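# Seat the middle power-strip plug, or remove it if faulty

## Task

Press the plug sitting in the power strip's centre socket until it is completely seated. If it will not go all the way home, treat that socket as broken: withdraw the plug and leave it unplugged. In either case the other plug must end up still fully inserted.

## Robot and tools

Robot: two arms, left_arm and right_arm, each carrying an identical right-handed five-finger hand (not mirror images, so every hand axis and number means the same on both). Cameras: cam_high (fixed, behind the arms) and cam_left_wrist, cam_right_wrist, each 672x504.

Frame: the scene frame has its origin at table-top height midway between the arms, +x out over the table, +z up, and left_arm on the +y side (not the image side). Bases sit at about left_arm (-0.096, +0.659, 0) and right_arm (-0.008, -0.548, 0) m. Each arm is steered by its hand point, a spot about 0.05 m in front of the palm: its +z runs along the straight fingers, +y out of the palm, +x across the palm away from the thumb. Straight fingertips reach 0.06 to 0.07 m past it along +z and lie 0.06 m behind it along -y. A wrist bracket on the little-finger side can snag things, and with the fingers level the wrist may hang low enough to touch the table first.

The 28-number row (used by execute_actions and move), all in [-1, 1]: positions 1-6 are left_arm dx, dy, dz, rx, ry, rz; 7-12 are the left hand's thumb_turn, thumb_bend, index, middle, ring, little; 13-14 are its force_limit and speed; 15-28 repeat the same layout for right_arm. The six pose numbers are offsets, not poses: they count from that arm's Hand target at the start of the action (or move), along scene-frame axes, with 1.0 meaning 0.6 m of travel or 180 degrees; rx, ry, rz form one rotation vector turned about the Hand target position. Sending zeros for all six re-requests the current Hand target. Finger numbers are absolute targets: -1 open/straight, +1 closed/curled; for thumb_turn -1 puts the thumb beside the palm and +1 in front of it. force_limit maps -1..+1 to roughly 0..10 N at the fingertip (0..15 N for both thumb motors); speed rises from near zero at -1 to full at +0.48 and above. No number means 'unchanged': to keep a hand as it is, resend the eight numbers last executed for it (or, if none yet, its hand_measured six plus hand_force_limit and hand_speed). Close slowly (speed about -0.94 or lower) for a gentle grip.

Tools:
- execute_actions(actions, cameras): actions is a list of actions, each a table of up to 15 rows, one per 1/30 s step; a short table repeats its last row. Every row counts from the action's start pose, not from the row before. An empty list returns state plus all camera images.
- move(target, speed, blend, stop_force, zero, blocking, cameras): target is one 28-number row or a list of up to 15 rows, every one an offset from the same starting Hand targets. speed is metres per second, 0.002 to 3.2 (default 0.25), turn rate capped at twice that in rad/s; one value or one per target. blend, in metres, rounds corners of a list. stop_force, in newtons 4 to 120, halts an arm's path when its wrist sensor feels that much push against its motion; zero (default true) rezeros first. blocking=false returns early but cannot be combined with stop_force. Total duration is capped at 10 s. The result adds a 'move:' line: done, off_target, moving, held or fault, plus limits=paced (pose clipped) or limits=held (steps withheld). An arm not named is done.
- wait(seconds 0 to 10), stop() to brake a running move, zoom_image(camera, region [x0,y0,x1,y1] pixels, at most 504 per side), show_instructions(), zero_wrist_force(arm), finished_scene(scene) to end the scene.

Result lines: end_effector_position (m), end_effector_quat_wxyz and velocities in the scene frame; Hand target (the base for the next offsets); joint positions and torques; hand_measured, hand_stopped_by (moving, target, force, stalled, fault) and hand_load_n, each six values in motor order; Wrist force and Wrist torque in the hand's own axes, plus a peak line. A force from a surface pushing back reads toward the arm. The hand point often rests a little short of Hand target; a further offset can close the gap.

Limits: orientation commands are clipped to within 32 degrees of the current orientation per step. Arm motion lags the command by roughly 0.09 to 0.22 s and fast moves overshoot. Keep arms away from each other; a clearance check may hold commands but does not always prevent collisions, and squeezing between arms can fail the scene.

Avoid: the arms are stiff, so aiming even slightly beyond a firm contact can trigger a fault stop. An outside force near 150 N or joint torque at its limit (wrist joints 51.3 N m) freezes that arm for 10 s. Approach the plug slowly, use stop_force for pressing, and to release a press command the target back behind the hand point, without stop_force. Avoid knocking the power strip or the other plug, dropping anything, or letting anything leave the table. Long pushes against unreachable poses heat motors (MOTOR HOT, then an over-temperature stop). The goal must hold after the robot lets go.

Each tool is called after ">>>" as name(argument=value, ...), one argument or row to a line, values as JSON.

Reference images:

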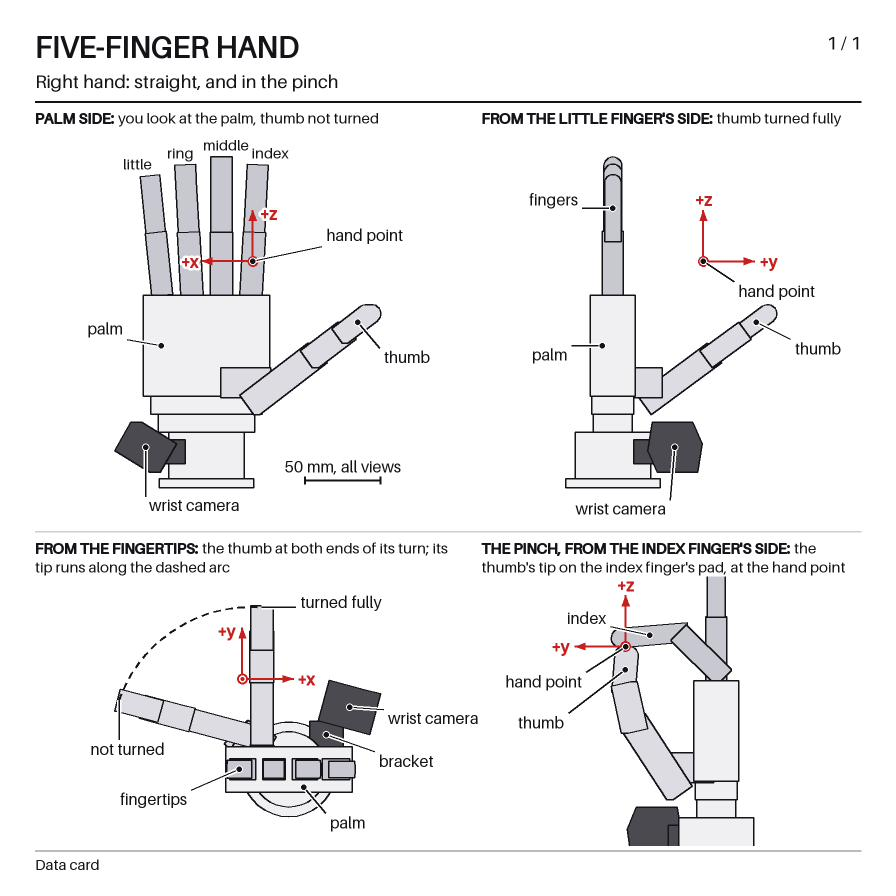

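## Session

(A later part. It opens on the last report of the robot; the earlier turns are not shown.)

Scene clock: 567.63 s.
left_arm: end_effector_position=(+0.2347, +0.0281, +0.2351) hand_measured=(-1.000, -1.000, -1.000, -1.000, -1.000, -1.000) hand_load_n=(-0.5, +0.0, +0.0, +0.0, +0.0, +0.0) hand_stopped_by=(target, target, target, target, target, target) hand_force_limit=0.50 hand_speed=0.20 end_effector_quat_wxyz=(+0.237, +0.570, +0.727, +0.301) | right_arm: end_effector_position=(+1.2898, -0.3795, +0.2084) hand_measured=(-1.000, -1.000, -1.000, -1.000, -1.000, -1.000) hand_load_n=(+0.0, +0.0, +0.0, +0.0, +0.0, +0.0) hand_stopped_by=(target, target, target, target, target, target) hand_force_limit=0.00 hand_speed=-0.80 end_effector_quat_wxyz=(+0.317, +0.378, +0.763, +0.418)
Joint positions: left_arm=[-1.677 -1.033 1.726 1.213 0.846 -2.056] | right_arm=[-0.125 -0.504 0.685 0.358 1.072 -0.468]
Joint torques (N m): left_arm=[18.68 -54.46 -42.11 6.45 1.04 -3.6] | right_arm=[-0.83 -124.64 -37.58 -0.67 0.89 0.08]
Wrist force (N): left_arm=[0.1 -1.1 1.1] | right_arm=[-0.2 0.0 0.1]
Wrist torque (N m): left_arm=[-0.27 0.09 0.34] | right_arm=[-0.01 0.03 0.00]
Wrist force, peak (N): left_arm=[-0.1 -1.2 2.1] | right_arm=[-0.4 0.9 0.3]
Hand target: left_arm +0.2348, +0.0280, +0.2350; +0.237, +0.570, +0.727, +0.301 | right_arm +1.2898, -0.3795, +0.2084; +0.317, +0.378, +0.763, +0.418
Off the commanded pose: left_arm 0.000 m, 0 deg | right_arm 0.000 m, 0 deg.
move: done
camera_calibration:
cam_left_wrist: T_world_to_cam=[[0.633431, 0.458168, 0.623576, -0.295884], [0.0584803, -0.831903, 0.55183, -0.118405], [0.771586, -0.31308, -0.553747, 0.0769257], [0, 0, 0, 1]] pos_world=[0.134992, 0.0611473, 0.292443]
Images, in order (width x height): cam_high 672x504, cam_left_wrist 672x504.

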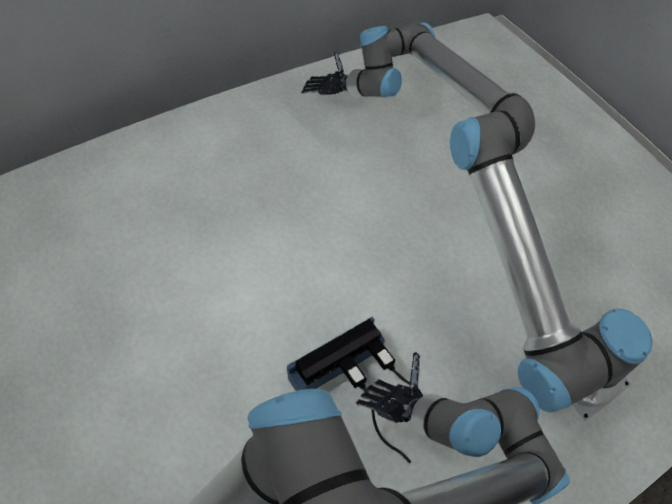

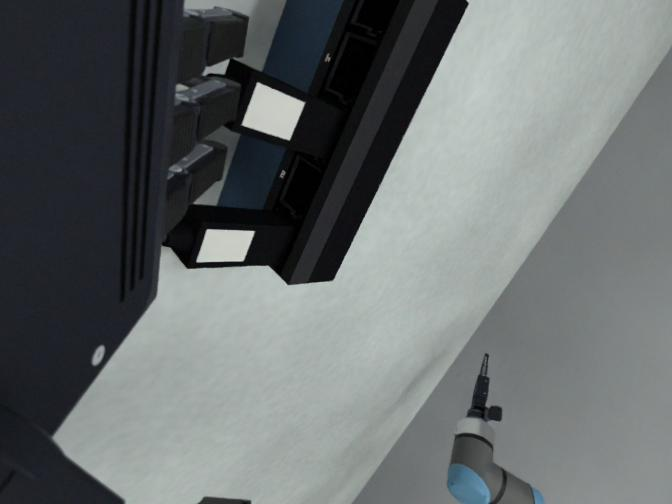

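>>> move(
  target=[0,0,-0.06,0,0,0,-1,-1,-1,-1,-1,-1,0.5,0.2,0,0,0,0,0,0,-1,-1,-1,-1,-1,-1,0,-0.8],
  speed=0.2,
  stop_force=10,
  cameras=["cam_high","cam_left_wrist"],
)

>>> zoom_image(
  camera="cam_left_wrist",
  region=[150, 0, 450, 250],
)

>>> zoom_image(
  camera="cam_high",
  region=[320, 340, 440, 440],
)

Scene clock: 628.90 s.
left_arm: end_effector_position=(+0.2348, +0.0280, +0.1990) hand_measured=(-1.000, -1.000, -1.000, -1.000, -1.000, -1.000) hand_load_n=(+0.0, +0.0, +0.0, +0.0, +0.0, +0.0) hand_stopped_by=(target, target, target, target, target, target) hand_force_limit=0.50 hand_speed=0.20 end_effector_quat_wxyz=(+0.237, +0.570, +0.727, +0.301) | right_arm: end_effector_position=(+1.2898, -0.3795, +0.2084) hand_measured=(-1.000, -1.000, -1.000, -1.000, -1.000, -1.000) hand_load_n=(+0.0, +0.0, +0.0, +0.0, +0.0, +0.0) hand_stopped_by=(target, target, target, target, target, target) hand_force_limit=0.00 hand_speed=-0.80 end_effector_quat_wxyz=(+0.317, +0.378, +0.763, +0.418)
Joint positions: left_arm=[-1.676 -0.994 1.741 1.159 0.846 -2.056] | right_arm=[-0.125 -0.504 0.685 0.358 1.072 -0.468]
Joint torques (N m): left_arm=[3.58 -51.92 -17.9 2.24 -4.34 2.44] | right_arm=[-0.53 -123.59 -37.1 -0.67 0.97 -0.14]
Wrist force (N): left_arm=[0.2 -1.4 1.3] | right_arm=[-0.1 0.2 -0.1]
Wrist torque (N m): left_arm=[-0.32 0.04 0.34] | right_arm=[0.04 0.03 0.01]
Wrist force, peak (N): left_arm=[0.3 -2.0 1.5] | right_arm=[-0.5 0.3 0.5]
Hand target: left_arm +0.2348, +0.0280, +0.1990; +0.237, +0.570, +0.727, +0.301 | right_arm +1.2898, -0.3795, +0.2084; +0.317, +0.378, +0.763, +0.418
Off the commanded pose: left_arm 0.000 m, 0 deg | right_arm 0.000 m, 0 deg.
move: done
camera_calibration:
cam_left_wrist: T_world_to_cam=[[0.633357, 0.458251, 0.62359, -0.273435], [0.0586874, -0.83194, 0.551752, -0.0984969], [0.771631, -0.312859, -0.553809, 0.0568531], [0, 0, 0, 1]] pos_world=[0.135093, 0.0611454, 0.256343]
Images, in order (width x height): cam_high 672x504, cam_left_wrist 672x504.

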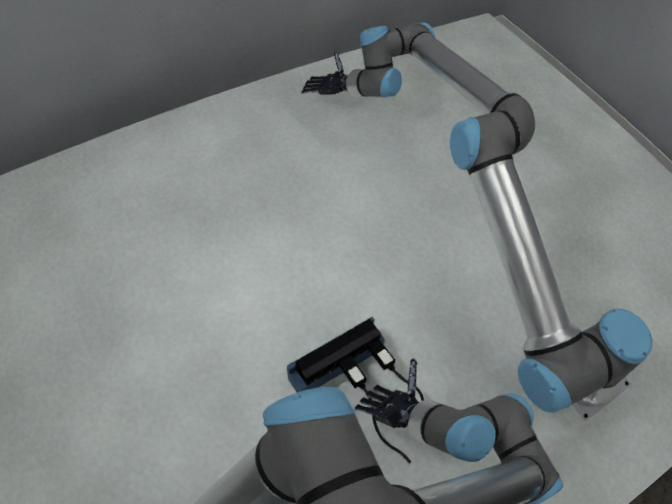

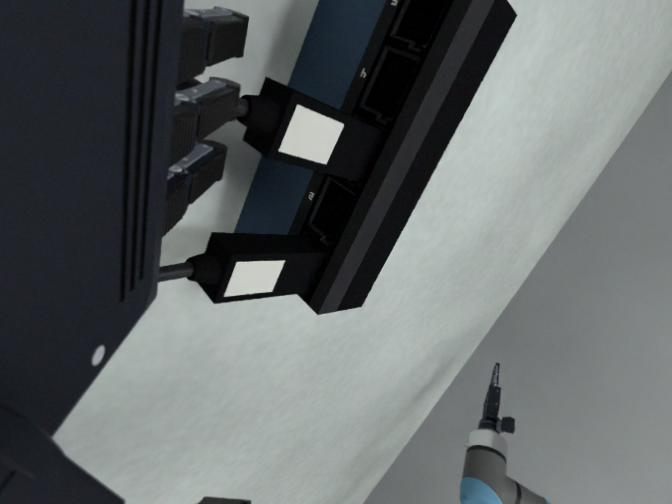

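Scaled by 1.680 from the camera's 672x504 image, which has a finer 960x720 frame.

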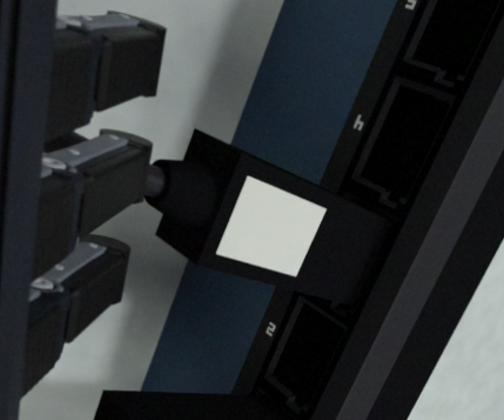

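Scaled by 4.200 from the camera's 672x504 image, which has a finer 960x720 frame.

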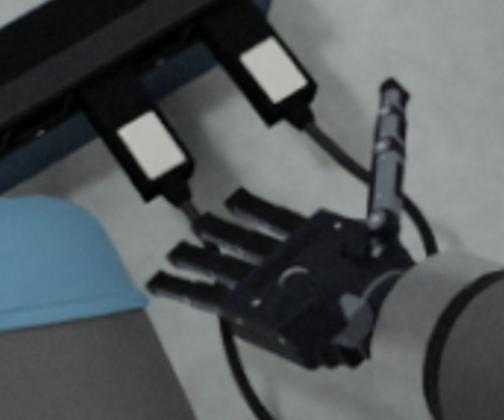

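>>> move(
  target=[0.005,0.0175,-0.015,0,0,0,-1,-1,-1,-1,-1,-1,0.5,0.2,0,0,0,0,0,0,-1,-1,-1,-1,-1,-1,0,-0.8],
  speed=0.2,
  stop_force=10,
  cameras=["cam_high","cam_left_wrist"],
)

>>> zoom_image(
  camera="cam_left_wrist",
  region=[150, 0, 450, 250],
)

>>> zoom_image(
  camera="cam_high",
  region=[320, 340, 440, 440],
)

Scene clock: 667.20 s.
left_arm: end_effector_position=(+0.2378, +0.0385, +0.1900) hand_measured=(-1.000, -1.000, -1.000, -1.000, -1.000, -1.000) hand_load_n=(+0.0, +0.0, +0.0, +0.0, +0.0, +0.0) hand_stopped_by=(target, target, target, target, target, target) hand_force_limit=0.50 hand_speed=0.20 end_effector_quat_wxyz=(+0.237, +0.570, +0.727, +0.301) | right_arm: end_effector_position=(+1.2898, -0.3795, +0.2084) hand_measured=(-1.000, -1.000, -1.000, -1.000, -1.000, -1.000) hand_load_n=(+0.0, +0.0, +0.0, +0.0, +0.0, +0.0) hand_stopped_by=(target, target, target, target, target, target) hand_force_limit=0.00 hand_speed=-0.80 end_effector_quat_wxyz=(+0.317, +0.378, +0.763, +0.418)
Joint positions: left_arm=[-1.674 -0.996 1.766 1.134 0.845 -2.053] | right_arm=[-0.125 -0.504 0.685 0.358 1.072 -0.468]
Joint torques (N m): left_arm=[17.69 -84.6 -17.1 2.61 -4.37 3.15] | right_arm=[-0.47 -123.42 -37.34 -0.86 0.95 0.17]
Wrist force (N): left_arm=[0.1 -1.3 1.2] | right_arm=[-0.2 0.1 0.1]
Wrist torque (N m): left_arm=[-0.31 0.05 0.14] | right_arm=[0.01 0.04 0.00]
Wrist force, peak (N): left_arm=[0.7 -1.8 1.2] | right_arm=[-0.5 0.7 -0.4]
Hand target: left_arm +0.2378, +0.0385, +0.1900; +0.237, +0.570, +0.727, +0.301 | right_arm +1.2898, -0.3795, +0.2084; +0.317, +0.378, +0.763, +0.418
Off the commanded pose: left_arm 0.000 m, 0 deg | right_arm 0.000 m, 0 deg.
move: done
camera_calibration:
cam_left_wrist: T_world_to_cam=[[0.633308, 0.45827, 0.623626, -0.274538], [0.0586443, -0.831924, 0.551782, -0.0849741], [0.771675, -0.312876, -0.553739, 0.0528167], [0, 0, 0, 1]] pos_world=[0.138093, 0.0716454, 0.247343]
Images, in order (width x height): cam_high 672x504, cam_left_wrist 672x504.

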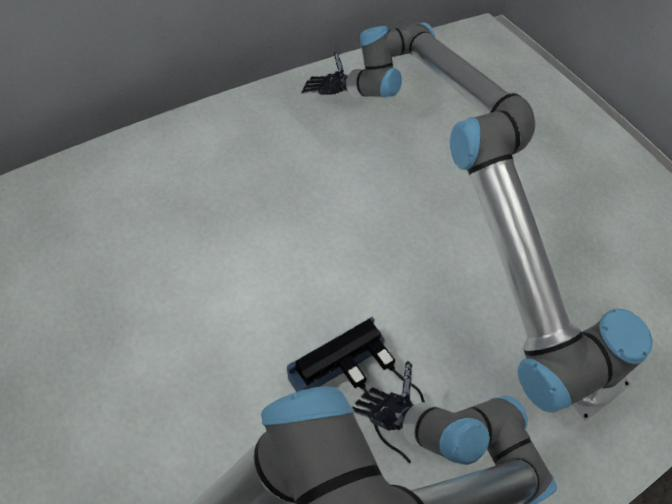

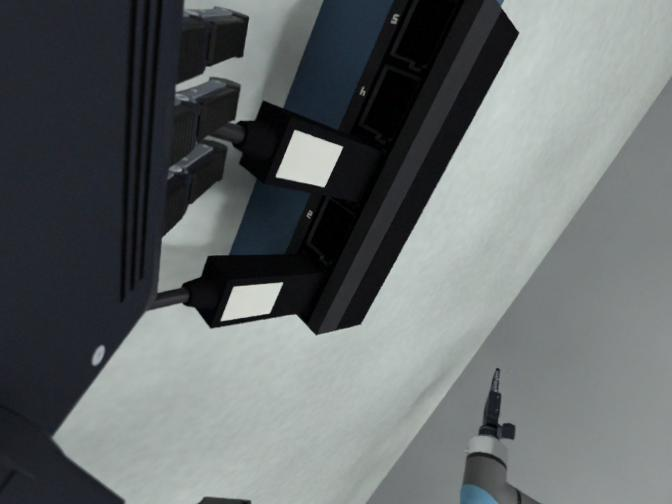

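Scaled by 1.680 from the camera's 672x504 image, which has a finer 960x720 frame.

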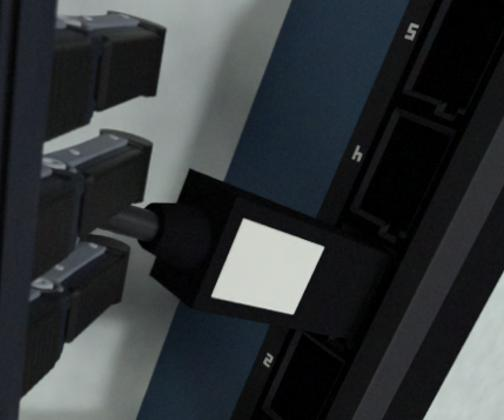

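Scaled by 4.200 from the camera's 672x504 image, which has a finer 960x720 frame.

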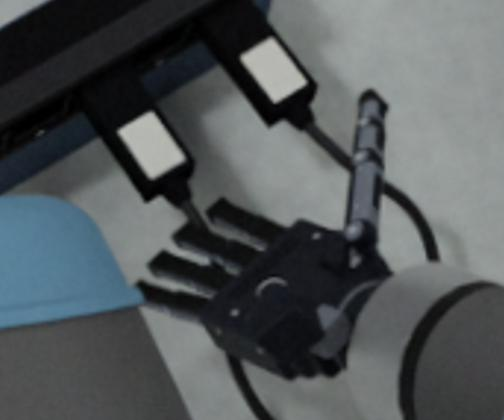

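>>> move(
  target=[0.025,0.003,-0.014,0,0,0,-1,-1,-1,-1,-1,-1,0.5,0.2,0,0,0,0,0,0,-1,-1,-1,-1,-1,-1,0,-0.8],
  speed=0.08,
  stop_force=8,
  cameras=["cam_high","cam_left_wrist"],
)

>>> zoom_image(
  camera="cam_left_wrist",
  region=[150, 0, 450, 250],
)

>>> zoom_image(
  camera="cam_high",
  region=[320, 340, 440, 440],
)

Scene clock: 679.87 s.
left_arm: end_effector_position=(+0.2528, +0.0403, +0.1816) hand_measured=(-1.000, -1.000, -1.000, -1.000, -1.000, -1.000) hand_load_n=(+0.0, +0.0, -0.5, +0.0, +0.0, +0.0) hand_stopped_by=(target, target, target, target, target, target) hand_force_limit=0.50 hand_speed=0.20 end_effector_quat_wxyz=(+0.237, +0.570, +0.727, +0.301) | right_arm: end_effector_position=(+1.2898, -0.3795, +0.2084) hand_measured=(-1.000, -1.000, -1.000, -1.000, -1.000, -1.000) hand_load_n=(+0.0, +0.0, +0.0, +0.0, +0.0, +0.0) hand_stopped_by=(target, target, target, target, target, target) hand_force_limit=0.00 hand_speed=-0.80 end_effector_quat_wxyz=(+0.317, +0.378, +0.763, +0.418)
Joint positions: left_arm=[-1.65 -0.987 1.765 1.106 0.837 -2.023] | right_arm=[-0.125 -0.504 0.685 0.358 1.072 -0.468]
Joint torques (N m): left_arm=[18.41 -51.15 -37.44 2.62 -3.82 3.21] | right_arm=[0.58 -123.07 -36.72 -0.81 1.17 -0.2]
Wrist force (N): left_arm=[-1.5 -0.9 -1.7] | right_arm=[-0.1 0.7 0.0]
Wrist torque (N m): left_arm=[-0.12 -0.05 0.03] | right_arm=[0.09 0.01 0.02]
Wrist force, peak (N): left_arm=[-1.3 -1.0 -2.2] | right_arm=[-0.7 0.4 0.3]
Hand target: left_arm +0.2528, +0.0403, +0.1816; +0.237, +0.570, +0.727, +0.301 | right_arm +1.2898, -0.3795, +0.2084; +0.317, +0.378, +0.763, +0.418
Off the commanded pose: left_arm 0.000 m, 0 deg | right_arm 0.000 m, 0 deg.
move: done
camera_calibration:
cam_left_wrist: T_world_to_cam=[[0.633308, 0.45827, 0.623626, -0.279624], [0.0586443, -0.831924, 0.551782, -0.0797214], [0.771675, -0.312876, -0.553739, 0.0371533], [0, 0, 0, 1]] pos_world=[0.153093, 0.0734454, 0.238943]
Images, in order (width x height): cam_high 672x504, cam_left_wrist 672x504.

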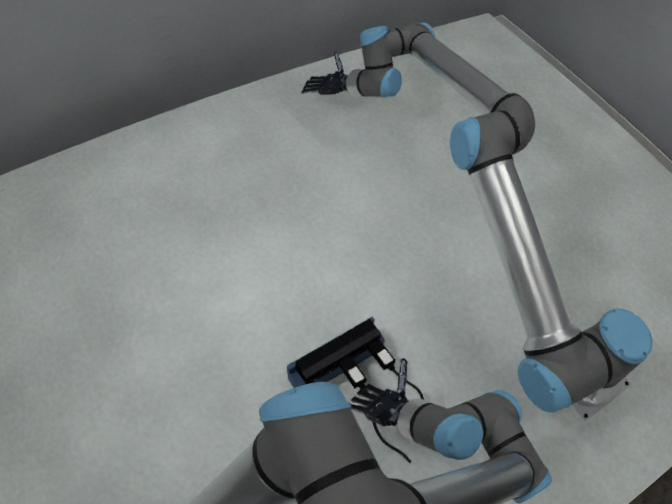

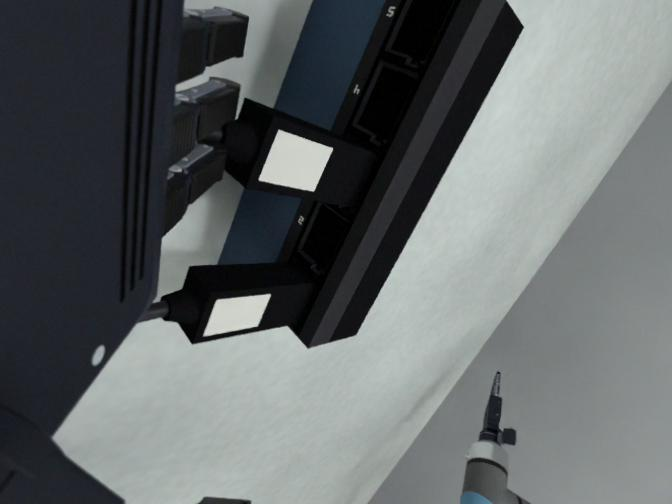

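Scaled by 1.680 from the camera's 672x504 image, which has a finer 960x720 frame.

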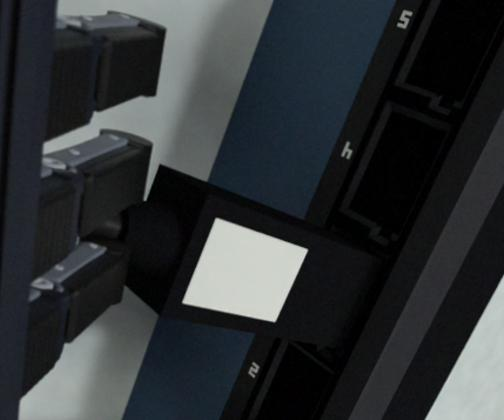

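Scaled by 4.200 from the camera's 672x504 image, which has a finer 960x720 frame.

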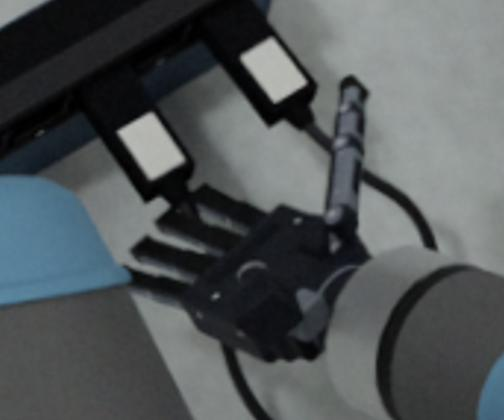

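>>> move(
  target=[0.03,0.003,0,0,0,0,-1,-1,-1,-1,-1,-1,0.5,0.2,0,0,0,0,0,0,-1,-1,-1,-1,-1,-1,0,-0.8],
  speed=0.03,
  stop_force=12,
  cameras=["cam_high","cam_left_wrist"],
)

>>> zoom_image(
  camera="cam_left_wrist",
  region=[150, 0, 450, 250],
)

>>> zoom_image(
  camera="cam_high",
  region=[320, 340, 440, 440],
)

Scene clock: 687.13 s.
left_arm: end_effector_position=(+0.2611, +0.0411, +0.1816) hand_measured=(-1.000, -1.000, -1.000, -1.000, -1.000, -1.000) hand_load_n=(+0.0, +0.0, -8.0, +0.0, +0.0, +0.0) hand_stopped_by=(target, target, target, target, target, target) hand_force_limit=0.50 hand_speed=0.20 end_effector_quat_wxyz=(+0.237, +0.570, +0.727, +0.301) | right_arm: end_effector_position=(+1.2898, -0.3795, +0.2084) hand_measured=(-1.000, -1.000, -1.000, -1.000, -1.000, -1.000) hand_load_n=(+0.0, +0.0, +0.0, +0.0, +0.0, +0.0) hand_stopped_by=(target, target, target, target, target, target) hand_force_limit=0.00 hand_speed=-0.80 end_effector_quat_wxyz=(+0.317, +0.378, +0.763, +0.418)
Joint positions: left_arm=[-1.637 -0.987 1.762 1.098 0.833 -2.007] | right_arm=[-0.125 -0.504 0.685 0.358 1.072 -0.468]
Joint torques (N m): left_arm=[-14.7 -44.21 -8.78 6.42 4.66 -3.31] | right_arm=[-0.56 -123.21 -36.52 -0.87 1.33 -0.08]
Wrist force (N): left_arm=[-7.9 5.2 -12.0] | right_arm=[0.1 0.2 0.0]
Wrist torque (N m): left_arm=[0.09 -0.44 -0.16] | right_arm=[0.02 -0.01 0.00]
Wrist force, peak (N): left_arm=[-5.9 1.4 -24.6] | right_arm=[-1.1 0.2 0.5]
Hand target: left_arm +0.2611, +0.0411, +0.1816; +0.237, +0.570, +0.727, +0.301 (not the last commanded pose) | right_arm +1.2898, -0.3795, +0.2084; +0.317, +0.378, +0.763, +0.418
Off the commanded pose: left_arm 0.010 m, 0 deg | right_arm 0.000 m, 0 deg.
move: contact (left_arm)
camera_calibration:
cam_left_wrist: T_world_to_cam=[[0.633267, 0.458199, 0.623721, -0.285257], [0.0585719, -0.831972, 0.551717, -0.0795109], [0.771714, -0.312851, -0.553698, 0.0309804], [0, 0, 0, 1]] pos_world=[0.161393, 0.0742455, 0.238942]
Images, in order (width x height): cam_high 672x504, cam_left_wrist 672x504.

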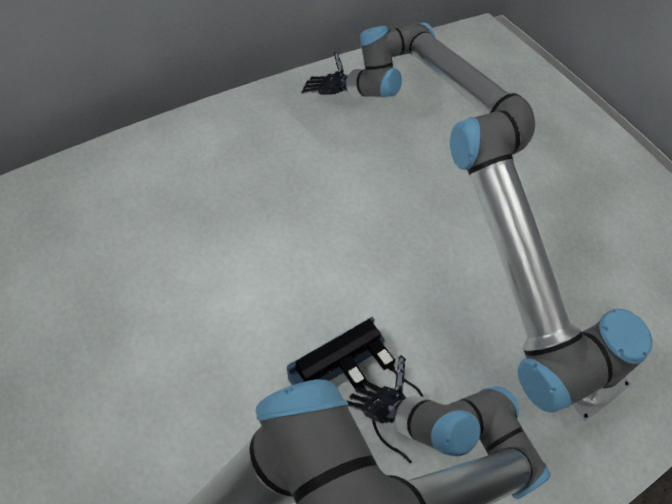

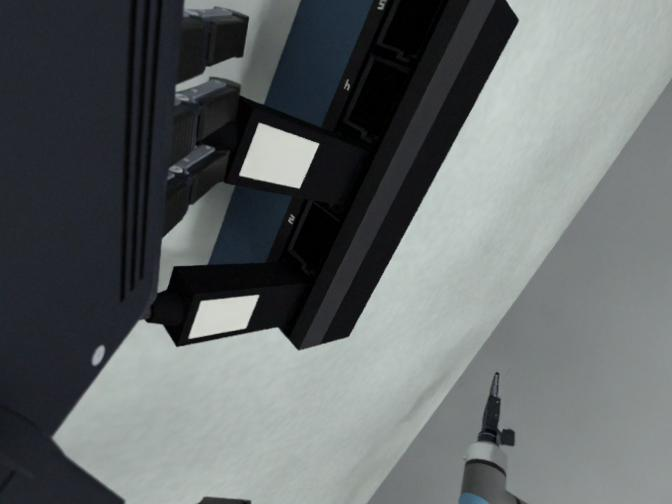

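Scaled by 1.680 from the camera's 672x504 image, which has a finer 960x720 frame.

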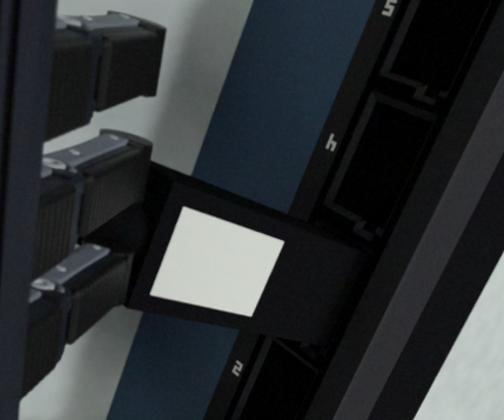

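Scaled by 4.200 from the camera's 672x504 image, which has a finer 960x720 frame.

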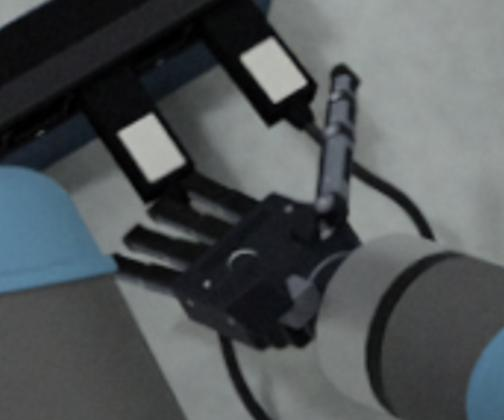

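>>> move(
  target=[
    [-0.004,0,0,0,0,-0.022,-1,-1,-1,-1,-1,-1,0.5,0.2,0,0,0,0,0,0,-1,-1,-1,-1,-1,-1,0,-0.8],
    [0.012,0.0012,0,0,0,-0.022,-1,-1,-1,-1,-1,-1,0.5,0.2,0,0,0,0,0,0,-1,-1,-1,-1,-1,-1,0,-0.8],
  ],
  speed=0.02,
  stop_force=20,
)

Scene clock: 700.30 s.
left_arm: end_effector_position=(+0.2648, +0.0416, +0.1817) hand_measured=(-1.000, -1.000, -1.000, -1.000, -1.000, -1.000) hand_load_n=(+0.0, +0.0, -7.0, +0.0, +0.0, +0.0) hand_stopped_by=(target, target, target, target, target, target) hand_force_limit=0.50 hand_speed=0.20 end_effector_quat_wxyz=(+0.247, +0.595, +0.707, +0.292) | right_arm: end_effector_position=(+1.2898, -0.3795, +0.2084) hand_measured=(-1.000, -1.000, -1.000, -1.000, -1.000, -1.000) hand_load_n=(+0.0, +0.0, +0.0, +0.0, +0.5, +0.0) hand_stopped_by=(target, target, target, target, target, target) hand_force_limit=0.00 hand_speed=-0.80 end_effector_quat_wxyz=(+0.317, +0.378, +0.763, +0.418)
Joint positions: left_arm=[-1.635 -1.013 1.79 1.032 0.814 -1.913] | right_arm=[-0.125 -0.504 0.685 0.358 1.072 -0.468]
Joint torques (N m): left_arm=[-2.61 -49.94 -1.18 5.07 3.1 -3.08] | right_arm=[-0.46 -123.62 -36.82 -1.04 1.48 0.02]
Wrist force (N): left_arm=[-8.9 3.4 -34.3] | right_arm=[-0.1 0.0 0.0]
Wrist torque (N m): left_arm=[1.58 -0.51 -0.26] | right_arm=[0.01 0.02 0.00]
Wrist force, peak (N): left_arm=[-5.1 -4.2 -51.8] | right_arm=[-0.6 0.6 0.2]
Hand target: left_arm +0.2648, +0.0416, +0.1817; +0.247, +0.595, +0.707, +0.292 (not the last commanded pose) | right_arm +1.2898, -0.3795, +0.2084; +0.317, +0.378, +0.763, +0.418
Off the commanded pose: left_arm 0.003 m, 0 deg | right_arm 0.000 m, 0 deg.
move: contact (left_arm); path passed 1 of 2 targets

>>> wait(
  seconds=0.1,
  cameras=["cam_high","cam_left_wrist"],
)

>>> zoom_image(
  camera="cam_left_wrist",
  region=[150, 0, 450, 250],
)

>>> zoom_image(
  camera="cam_high",
  region=[280, 310, 420, 430],
)

Scene clock: 708.07 s.
left_arm: end_effector_position=(+0.2648, +0.0416, +0.1817) hand_measured=(-1.000, -1.000, -1.000, -1.000, -1.000, -1.000) hand_load_n=(+0.0, +0.0, -7.0, +0.5, +0.0, +0.0) hand_stopped_by=(target, target, target, target, target, target) hand_force_limit=0.50 hand_speed=0.20 end_effector_quat_wxyz=(+0.247, +0.595, +0.707, +0.292) | right_arm: end_effector_position=(+1.2898, -0.3795, +0.2084) hand_measured=(-1.000, -1.000, -1.000, -1.000, -1.000, -1.000) hand_load_n=(+0.0, +0.0, +0.0, +0.0, +0.0, +0.0) hand_stopped_by=(target, target, target, target, target, target) hand_force_limit=0.00 hand_speed=-0.80 end_effector_quat_wxyz=(+0.317, +0.378, +0.763, +0.418)
Joint positions: left_arm=[-1.635 -1.013 1.79 1.032 0.814 -1.913] | right_arm=[-0.125 -0.504 0.685 0.358 1.072 -0.468]
Joint torques (N m): left_arm=[-0.25 -35.52 -0.12 5.08 3.61 -2.98] | right_arm=[-1 -124.23 -36.38 -1.16 1.48 0.04]
Wrist force (N): left_arm=[-8.9 3.3 -34.3] | right_arm=[-0.2 0.4 -0.1]
Wrist torque (N m): left_arm=[1.53 -0.53 -0.27] | right_arm=[0.07 0.03 0.01]
Wrist force, peak (N): left_arm=[-9.0 3.2 -34.9] | right_arm=[-0.8 0.1 0.5]
Hand target: left_arm +0.2648, +0.0416, +0.1817; +0.247, +0.595, +0.707, +0.292 (not the last commanded pose) | right_arm +1.2898, -0.3795, +0.2084; +0.317, +0.378, +0.763, +0.418
Off the commanded pose: left_arm 0.003 m, 0 deg | right_arm 0.000 m, 0 deg.
wait: 0.10 s; at rest from the start
camera_calibration:
cam_left_wrist: T_world_to_cam=[[0.663363, 0.413376, 0.623755, -0.293948], [0.000898083, -0.834004, 0.551757, -0.0640102], [0.748297, -0.365455, -0.553619, 0.0366162], [0, 0, 0, 1]] pos_world=[0.167652, 0.0815079, 0.238941]
Images, in order (width x height): cam_high 672x504, cam_left_wrist 672x504.

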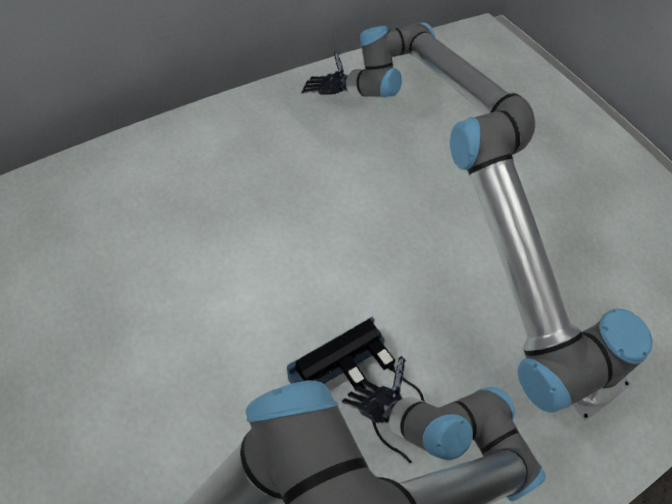

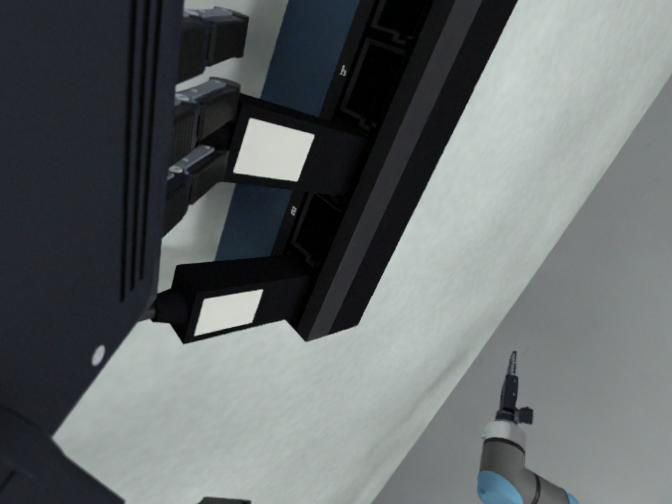

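Scaled by 1.680 from the camera's 672x504 image, which has a finer 960x720 frame.

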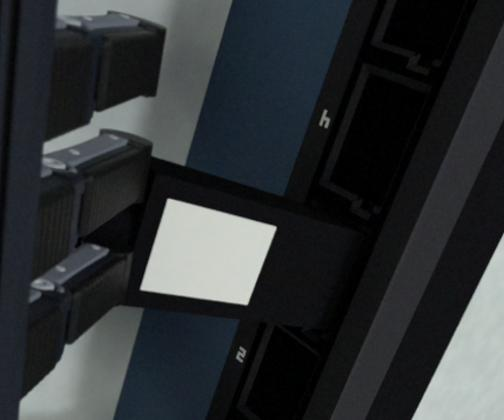

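Scaled by 3.600 from the camera's 672x504 image, which has a finer 960x720 frame.

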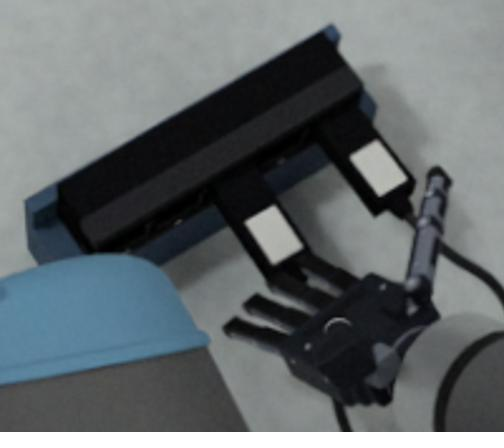

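>>> zoom_image(
  camera="cam_left_wrist",
  region=[220, 90, 400, 220],
)

>>> zoom_image(
  camera="cam_left_wrist",
  region=[170, 230, 350, 360],
)

>>> zoom_image(
  camera="cam_high",
  region=[320, 330, 410, 400],
)

Scaled by 2.800 from the camera's 672x504 image, which has a finer 960x720 frame.

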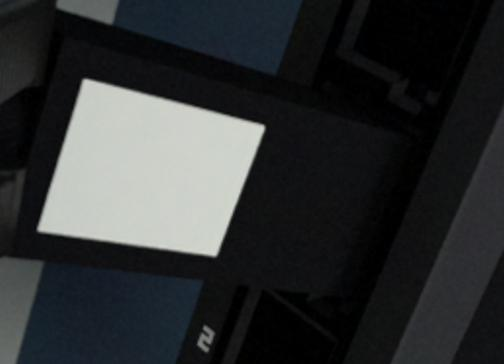

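Scaled by 2.800 from the camera's 672x504 image, which has a finer 960x720 frame.

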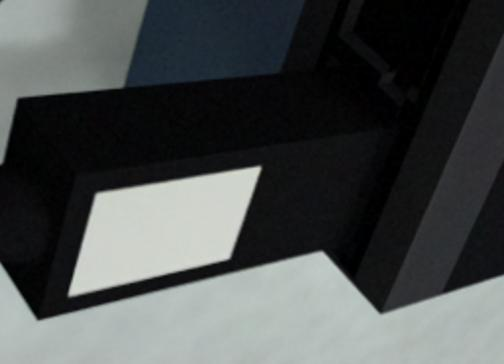

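Scaled by 5.600 from the camera's 672x504 image, which has a finer 960x720 frame.

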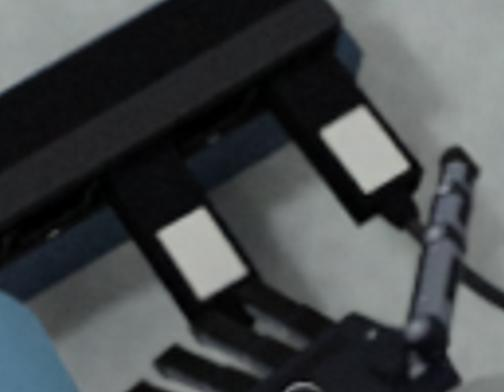

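>>> move(
  target=[
    [-0.03,-0.004,0.0,0,0,0,-1,-1,-1,-1,-1,-1,0.5,0.2,0,0,0,0,0,0,-1,-1,-1,-1,-1,-1,0,-0.8],
    [-0.03,-0.004,0.08,0,0,0,-1,-1,-1,-1,-1,-1,0.5,0.2,0,0,0,0,0,0,-1,-1,-1,-1,-1,-1,0,-0.8],
    [0.062,-0.067,0.082,0.1374,0.2816,0,-1,-1,-1,-1,-1,-1,0.5,0.2,0,0,0,0,0,0,-1,-1,-1,-1,-1,-1,0,-0.8],
  ],
  speed=0.3,
  cameras=["cam_left_wrist"],
)

Scene clock: 833.17 s.
left_arm: end_effector_position=(+0.3020, +0.0014, +0.2309) hand_measured=(-1.000, -1.000, -1.000, -1.000, -1.000, -1.000) hand_load_n=(+0.0, +0.0, +0.0, +0.0, +0.0, +0.0) hand_stopped_by=(target, target, target, target, target, target) hand_force_limit=0.50 hand_speed=0.20 end_effector_quat_wxyz=(-0.205, +0.700, +0.667, +0.152) | right_arm: end_effector_position=(+1.2898, -0.3795, +0.2084) hand_measured=(-1.000, -1.000, -1.000, -1.000, -1.000, -1.000) hand_load_n=(+0.0, +0.0, +0.0, +0.0, +0.0, +0.0) hand_stopped_by=(target, target, target, target, target, target) hand_force_limit=0.00 hand_speed=-0.80 end_effector_quat_wxyz=(+0.317, +0.378, +0.763, +0.418)
Joint positions: left_arm=[-1.33 -0.862 1.259 1.687 1.52 -1.307] | right_arm=[-0.125 -0.504 0.685 0.358 1.072 -0.468]
Joint torques (N m): left_arm=[18.71 -68.48 -48.49 6.36 2.51 3.22] | right_arm=[-0.63 -122.88 -36.01 -0.95 1.66 0.09]
Wrist force (N): left_arm=[1.4 -2.4 0.2] | right_arm=[0.0 0.3 0.1]
Wrist torque (N m): left_arm=[-0.36 -0.07 0.02] | right_arm=[0.03 -0.01 0.01]
Wrist force, peak (N): left_arm=[-8.9 3.5 -34.9] | right_arm=[-0.5 0.3 0.7]
Hand target: left_arm +0.3020, +0.0014, +0.2309; -0.206, +0.700, +0.667, +0.152 | right_arm +1.2898, -0.3795, +0.2084; +0.317, +0.378, +0.763, +0.418
Off the commanded pose: left_arm 0.000 m, 0 deg | right_arm 0.000 m, 0 deg.
move: done
camera_calibration:
cam_left_wrist: T_world_to_cam=[[0.963768, 0.266741, -0.000368328, -0.279195], [0.266741, -0.963768, 0.00022383, -0.0775508], [-0.000295278, -0.000313969, -1, 0.349936], [0, 0, 0, 1]] pos_world=[0.289869, -0.000158241, 0.349851]
Images, in order (width x height): cam_left_wrist 672x504.

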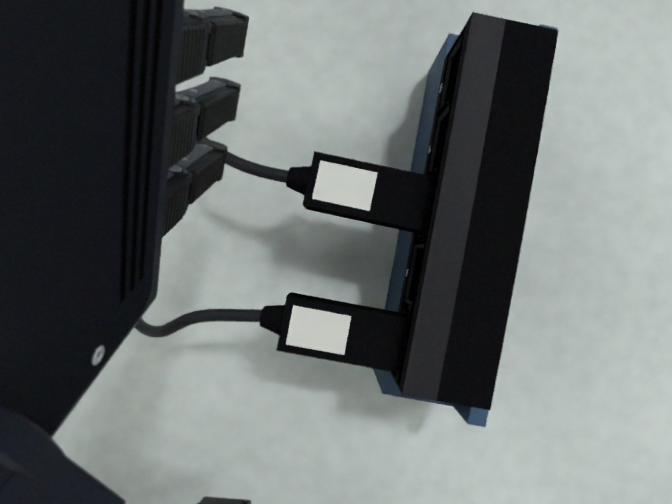

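Great orthographic view.

>>> zoom_image(
  camera="cam_left_wrist",
  region=[260, 130, 500, 260],
)

>>> zoom_image(
  camera="cam_left_wrist",
  region=[240, 270, 480, 400],
)

Scaled by 2.100 from the camera's 672x504 image, which has a finer 960x720 frame.

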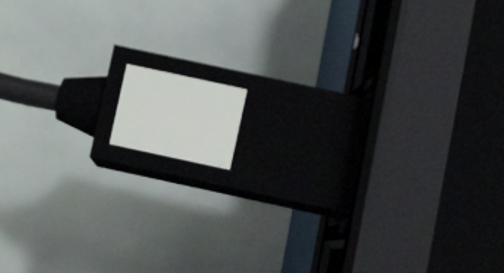

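Scaled by 2.100 from the camera's 672x504 image, which has a finer 960x720 frame.

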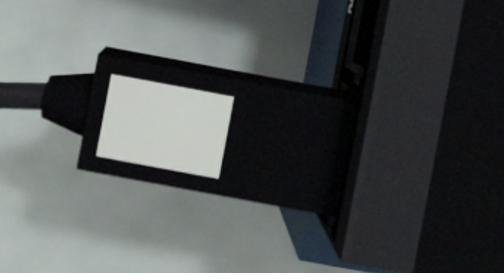

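>>> move(
  target=[
    [-0.112,0.0603,0.0513,-0.1374,-0.2816,0,-1,-1,-1,-1,-1,-1,0.5,0.2,0,0,0,0,0,0,-1,-1,-1,-1,-1,-1,0,-0.8],
    [-0.107,0.0612,-0.082,-0.1374,-0.2816,0,-1,-1,-1,-1,-1,-1,0.5,0.2,0,0,0,0,0,0,-1,-1,-1,-1,-1,-1,0,-0.8],
    [-0.073,0.0662,-0.082,-0.1374,-0.2816,0,-1,-1,-1,-1,-1,-1,0.5,0.2,0,0,0,0,0,0,-1,-1,-1,-1,-1,-1,0,-0.8],
  ],
  speed=[0.3,0.2,0.05],
  cameras=["cam_left_wrist"],
)

>>> zoom_image(
  camera="cam_left_wrist",
  region=[150, 0, 450, 250],
)

Scene clock: 864.70 s.
left_arm: end_effector_position=(+0.2581, +0.0410, +0.1817) hand_measured=(-1.000, -1.000, -1.000, -1.000, -1.000, -1.000) hand_load_n=(+0.0, +0.0, +0.0, +0.0, +0.0, +0.0) hand_stopped_by=(target, target, target, target, target, target) hand_force_limit=0.50 hand_speed=0.20 end_effector_quat_wxyz=(+0.247, +0.595, +0.707, +0.292) | right_arm: end_effector_position=(+1.2898, -0.3795, +0.2084) hand_measured=(-1.000, -1.000, -1.000, -1.000, -1.000, -1.000) hand_load_n=(+0.0, +0.0, +0.0, +0.0, +0.0, +0.0) hand_stopped_by=(target, target, target, target, target, target) hand_force_limit=0.00 hand_speed=-0.80 end_effector_quat_wxyz=(+0.317, +0.378, +0.763, +0.418)
Joint positions: left_arm=[-1.646 -1.013 1.793 1.039 0.817 -1.927] | right_arm=[-0.125 -0.504 0.685 0.358 1.072 -0.468]
Joint torques (N m): left_arm=[22.51 -79.21 -33.82 2.19 -3.57 3.09] | right_arm=[-1.28 -123.32 -36.57 -1.08 1.99 0.02]
Wrist force (N): left_arm=[-1.7 -1.3 -10.8] | right_arm=[-0.6 0.0 -0.2]
Wrist torque (N m): left_arm=[0.35 -0.27 -0.03] | right_arm=[0.01 0.09 -0.03]
Wrist force, peak (N): left_arm=[-1.7 -1.3 -10.8] | right_arm=[-1.0 0.6 -0.1]
Hand target: left_arm +0.2582, +0.0411, +0.1817; +0.247, +0.595, +0.707, +0.292 | right_arm +1.2898, -0.3795, +0.2084; +0.317, +0.378, +0.763, +0.418
Off the commanded pose: left_arm 0.000 m, 0 deg | right_arm 0.000 m, 0 deg.
move: done
camera_calibration:
cam_left_wrist: T_world_to_cam=[[0.663395, 0.413359, 0.623732, -0.289317], [0.000834805, -0.833974, 0.551803, -0.0645623], [0.748269, -0.365542, -0.553599, 0.0414731], [0, 0, 0, 1]] pos_world=[0.160952, 0.0809086, 0.239041]
Images, in order (width x height): cam_left_wrist 672x504.

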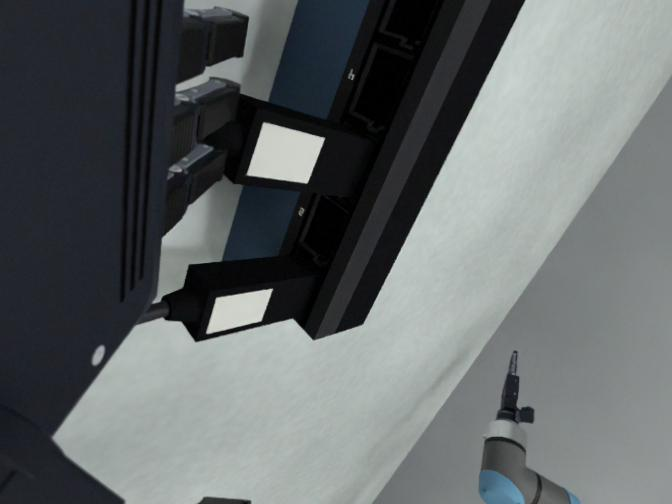

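Scaled by 1.680 from the camera's 672x504 image, which has a finer 960x720 frame.

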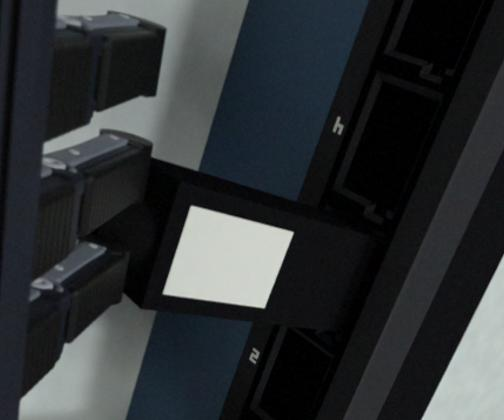

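>>> move(
  target=[0.025,0.0025,0,0,0,0,-1,-1,-1,-1,-1,-1,0.5,0.2,0,0,0,0,0,0,-1,-1,-1,-1,-1,-1,0,-0.8],
  speed=0.015,
  stop_force=35,
  cameras=["cam_left_wrist"],
)

>>> zoom_image(
  camera="cam_left_wrist",
  region=[220, 90, 400, 220],
)

Scene clock: 872.00 s.
left_arm: end_effector_position=(+0.2657, +0.0418, +0.1817) hand_measured=(-1.000, -1.000, -1.000, -1.000, -1.000, -1.000) hand_load_n=(+0.0, +0.0, -4.5, +1.0, +0.0, +0.0) hand_stopped_by=(target, target, target, target, target, target) hand_force_limit=0.50 hand_speed=0.20 end_effector_quat_wxyz=(+0.247, +0.595, +0.707, +0.292) | right_arm: end_effector_position=(+1.2898, -0.3795, +0.2084) hand_measured=(-1.000, -1.000, -1.000, -1.000, -1.000, -1.000) hand_load_n=(+0.0, +0.0, +0.0, +0.0, +0.0, +0.0) hand_stopped_by=(target, target, target, target, target, target) hand_force_limit=0.00 hand_speed=-0.80 end_effector_quat_wxyz=(+0.317, +0.378, +0.763, +0.418)
Joint positions: left_arm=[-1.634 -1.013 1.79 1.03 0.814 -1.911] | right_arm=[-0.125 -0.504 0.685 0.358 1.072 -0.468]
Joint torques (N m): left_arm=[7.99 -36.82 2.84 4.57 0.4 -3.04] | right_arm=[-0.35 -124.11 -35.91 -1.15 1.85 -0.05]
Wrist force (N): left_arm=[-5.8 -6.3 -54.3] | right_arm=[-0.5 0.3 -0.1]
Wrist torque (N m): left_arm=[3.23 -0.26 -0.20] | right_arm=[0.05 0.09 -0.02]
Wrist force, peak (N): left_arm=[-2.8 -12.2 -71.5] | right_arm=[0.5 0.9 0.0]
Hand target: left_arm +0.2657, +0.0418, +0.1817; +0.247, +0.595, +0.707, +0.292 (not the last commanded pose) | right_arm +1.2898, -0.3795, +0.2084; +0.317, +0.378, +0.763, +0.418
Off the commanded pose: left_arm 0.008 m, 0 deg | right_arm 0.000 m, 0 deg.
move: contact (left_arm)
camera_calibration:
cam_left_wrist: T_world_to_cam=[[0.663443, 0.413423, 0.623638, -0.294681], [0.000903136, -0.83393, 0.551869, -0.063933], [0.748226, -0.36557, -0.553639, 0.0360982], [0, 0, 0, 1]] pos_world=[0.168552, 0.0817085, 0.239042]
Images, in order (width x height): cam_left_wrist 672x504.

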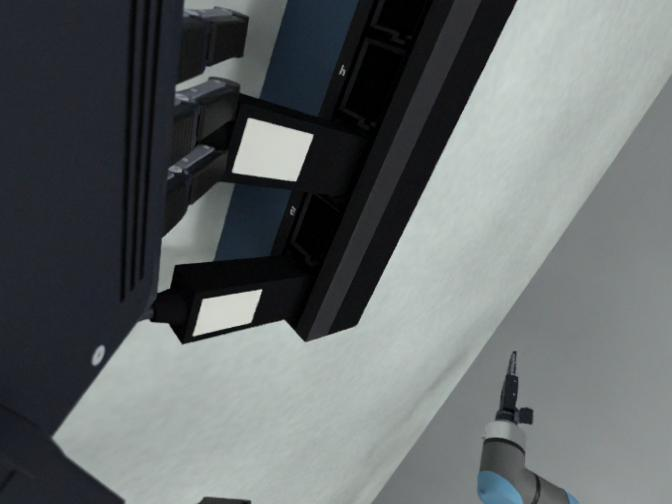

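Scaled by 2.800 from the camera's 672x504 image, which has a finer 960x720 frame.

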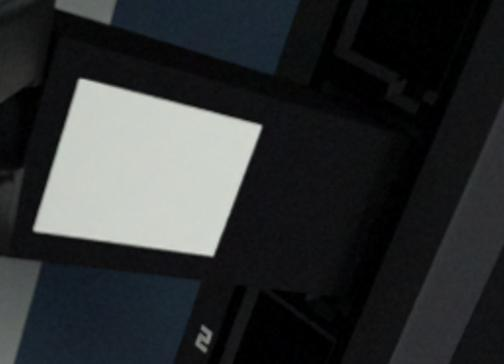

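>>> move(
  target=[
    [-0.05,-0.005,0.0,0,0,0,-1,-1,-1,-1,-1,-1,0.5,0.2,0,0,0,0,0,0,-1,-1,-1,-1,-1,-1,0,-0.8],
    [-0.05,-0.005,0.09,0,0,0,-1,-1,-1,-1,-1,-1,0.5,0.2,0,0,0,0,0,0,-1,-1,-1,-1,-1,-1,0,-0.8],
    [0.1105,-0.0675,0.055,0.1374,0.2816,0,-1,-1,-1,-1,-1,-1,0.5,0.2,0,0,0,0,0,0,-1,-1,-1,-1,-1,-1,0,-0.8],
  ],
  speed=0.35,
  cameras=["cam_left_wrist"],
)

>>> zoom_image(
  camera="cam_left_wrist",
  region=[220, 90, 440, 250],
)

>>> zoom_image(
  camera="cam_left_wrist",
  region=[190, 250, 410, 410],
)

Scene clock: 891.27 s.
left_arm: end_effector_position=(+0.3320, +0.0013, +0.2147) hand_measured=(-1.000, -1.000, -1.000, -1.000, -1.000, -1.000) hand_load_n=(+0.0, +0.0, +0.0, +0.0, +0.0, +0.0) hand_stopped_by=(target, target, target, target, target, target) hand_force_limit=0.50 hand_speed=0.20 end_effector_quat_wxyz=(-0.205, +0.700, +0.667, +0.152) | right_arm: end_effector_position=(+1.2898, -0.3795, +0.2084) hand_measured=(-1.000, -1.000, -1.000, -1.000, -1.000, -1.000) hand_load_n=(+0.0, +0.0, +0.0, +0.0, +0.0, +0.0) hand_stopped_by=(target, target, target, target, target, target) hand_force_limit=0.00 hand_speed=-0.80 end_effector_quat_wxyz=(+0.317, +0.378, +0.763, +0.418)
Joint positions: left_arm=[-1.295 -0.829 1.232 1.68 1.503 -1.277] | right_arm=[-0.125 -0.504 0.685 0.358 1.072 -0.468]
Joint torques (N m): left_arm=[19.21 -69.5 -48.89 6.61 2.09 3.03] | right_arm=[-0.2 -123.38 -35.77 -1.14 1.86 0.04]
Wrist force (N): left_arm=[1.0 -2.4 0.1] | right_arm=[-0.8 0.6 0.4]
Wrist torque (N m): left_arm=[-0.36 0.04 -0.03] | right_arm=[0.06 0.10 -0.03]
Wrist force, peak (N): left_arm=[-6.3 -5.8 -55.5] | right_arm=[-0.8 0.6 0.4]
Hand target: left_arm +0.3320, +0.0013, +0.2147; -0.206, +0.700, +0.667, +0.152 | right_arm +1.2898, -0.3795, +0.2084; +0.317, +0.378, +0.763, +0.418
Off the commanded pose: left_arm 0.000 m, 0 deg | right_arm 0.000 m, 0 deg.
move: done
camera_calibration:
cam_left_wrist: T_world_to_cam=[[0.963742, 0.266836, -0.000368243, -0.307983], [0.266836, -0.963742, 0.000225365, -0.0856505], [-0.000294755, -0.000315454, -1, 0.333845], [0, 0, 0, 1]] pos_world=[0.319769, -0.000258708, 0.333751]
Images, in order (width x height): cam_left_wrist 672x504.

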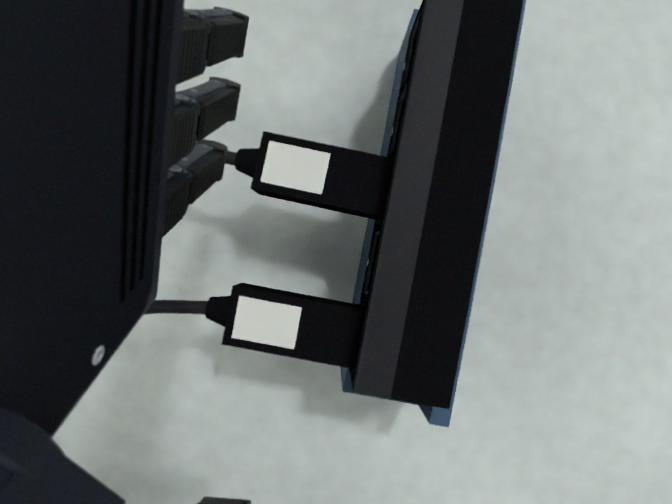

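Scaled by 2.291 from the camera's 672x504 image, which has a finer 960x720 frame.

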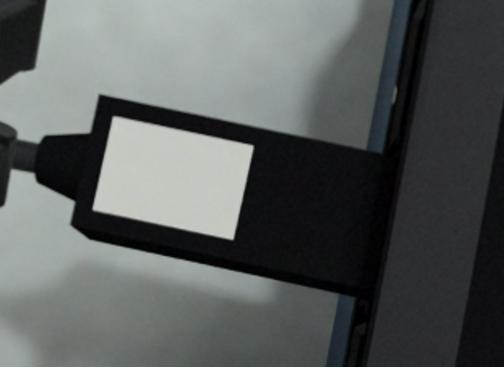

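Scaled by 2.291 from the camera's 672x504 image, which has a finer 960x720 frame.

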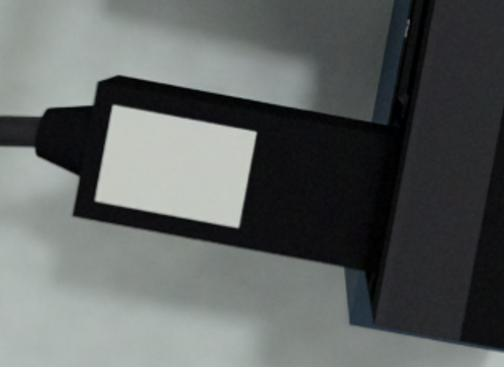

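>>> zoom_image(
  camera="cam_left_wrist",
  region=[320, 130, 420, 230],
)

>>> zoom_image(
  camera="cam_left_wrist",
  region=[290, 290, 390, 390],
)

Scaled by 5.040 from the camera's 672x504 image, which has a finer 960x720 frame.

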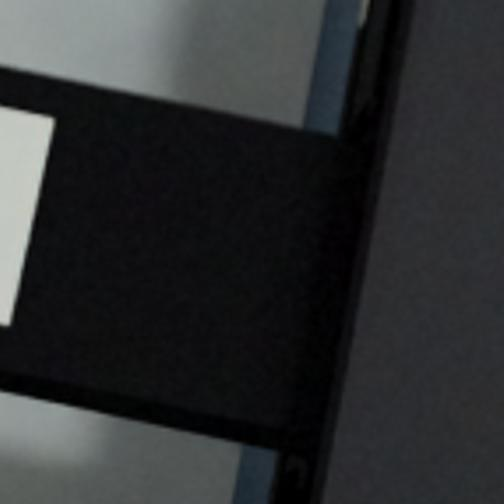

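Scaled by 5.040 from the camera's 672x504 image, which has a finer 960x720 frame.

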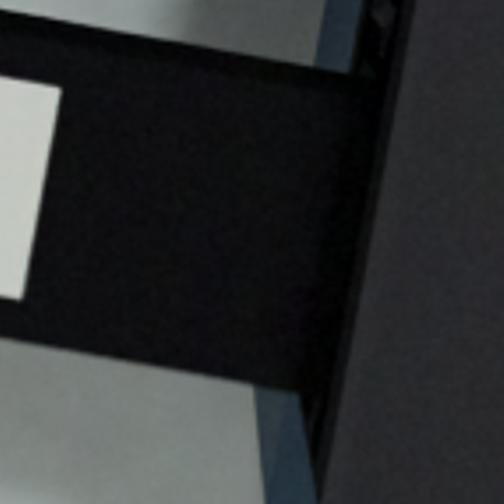

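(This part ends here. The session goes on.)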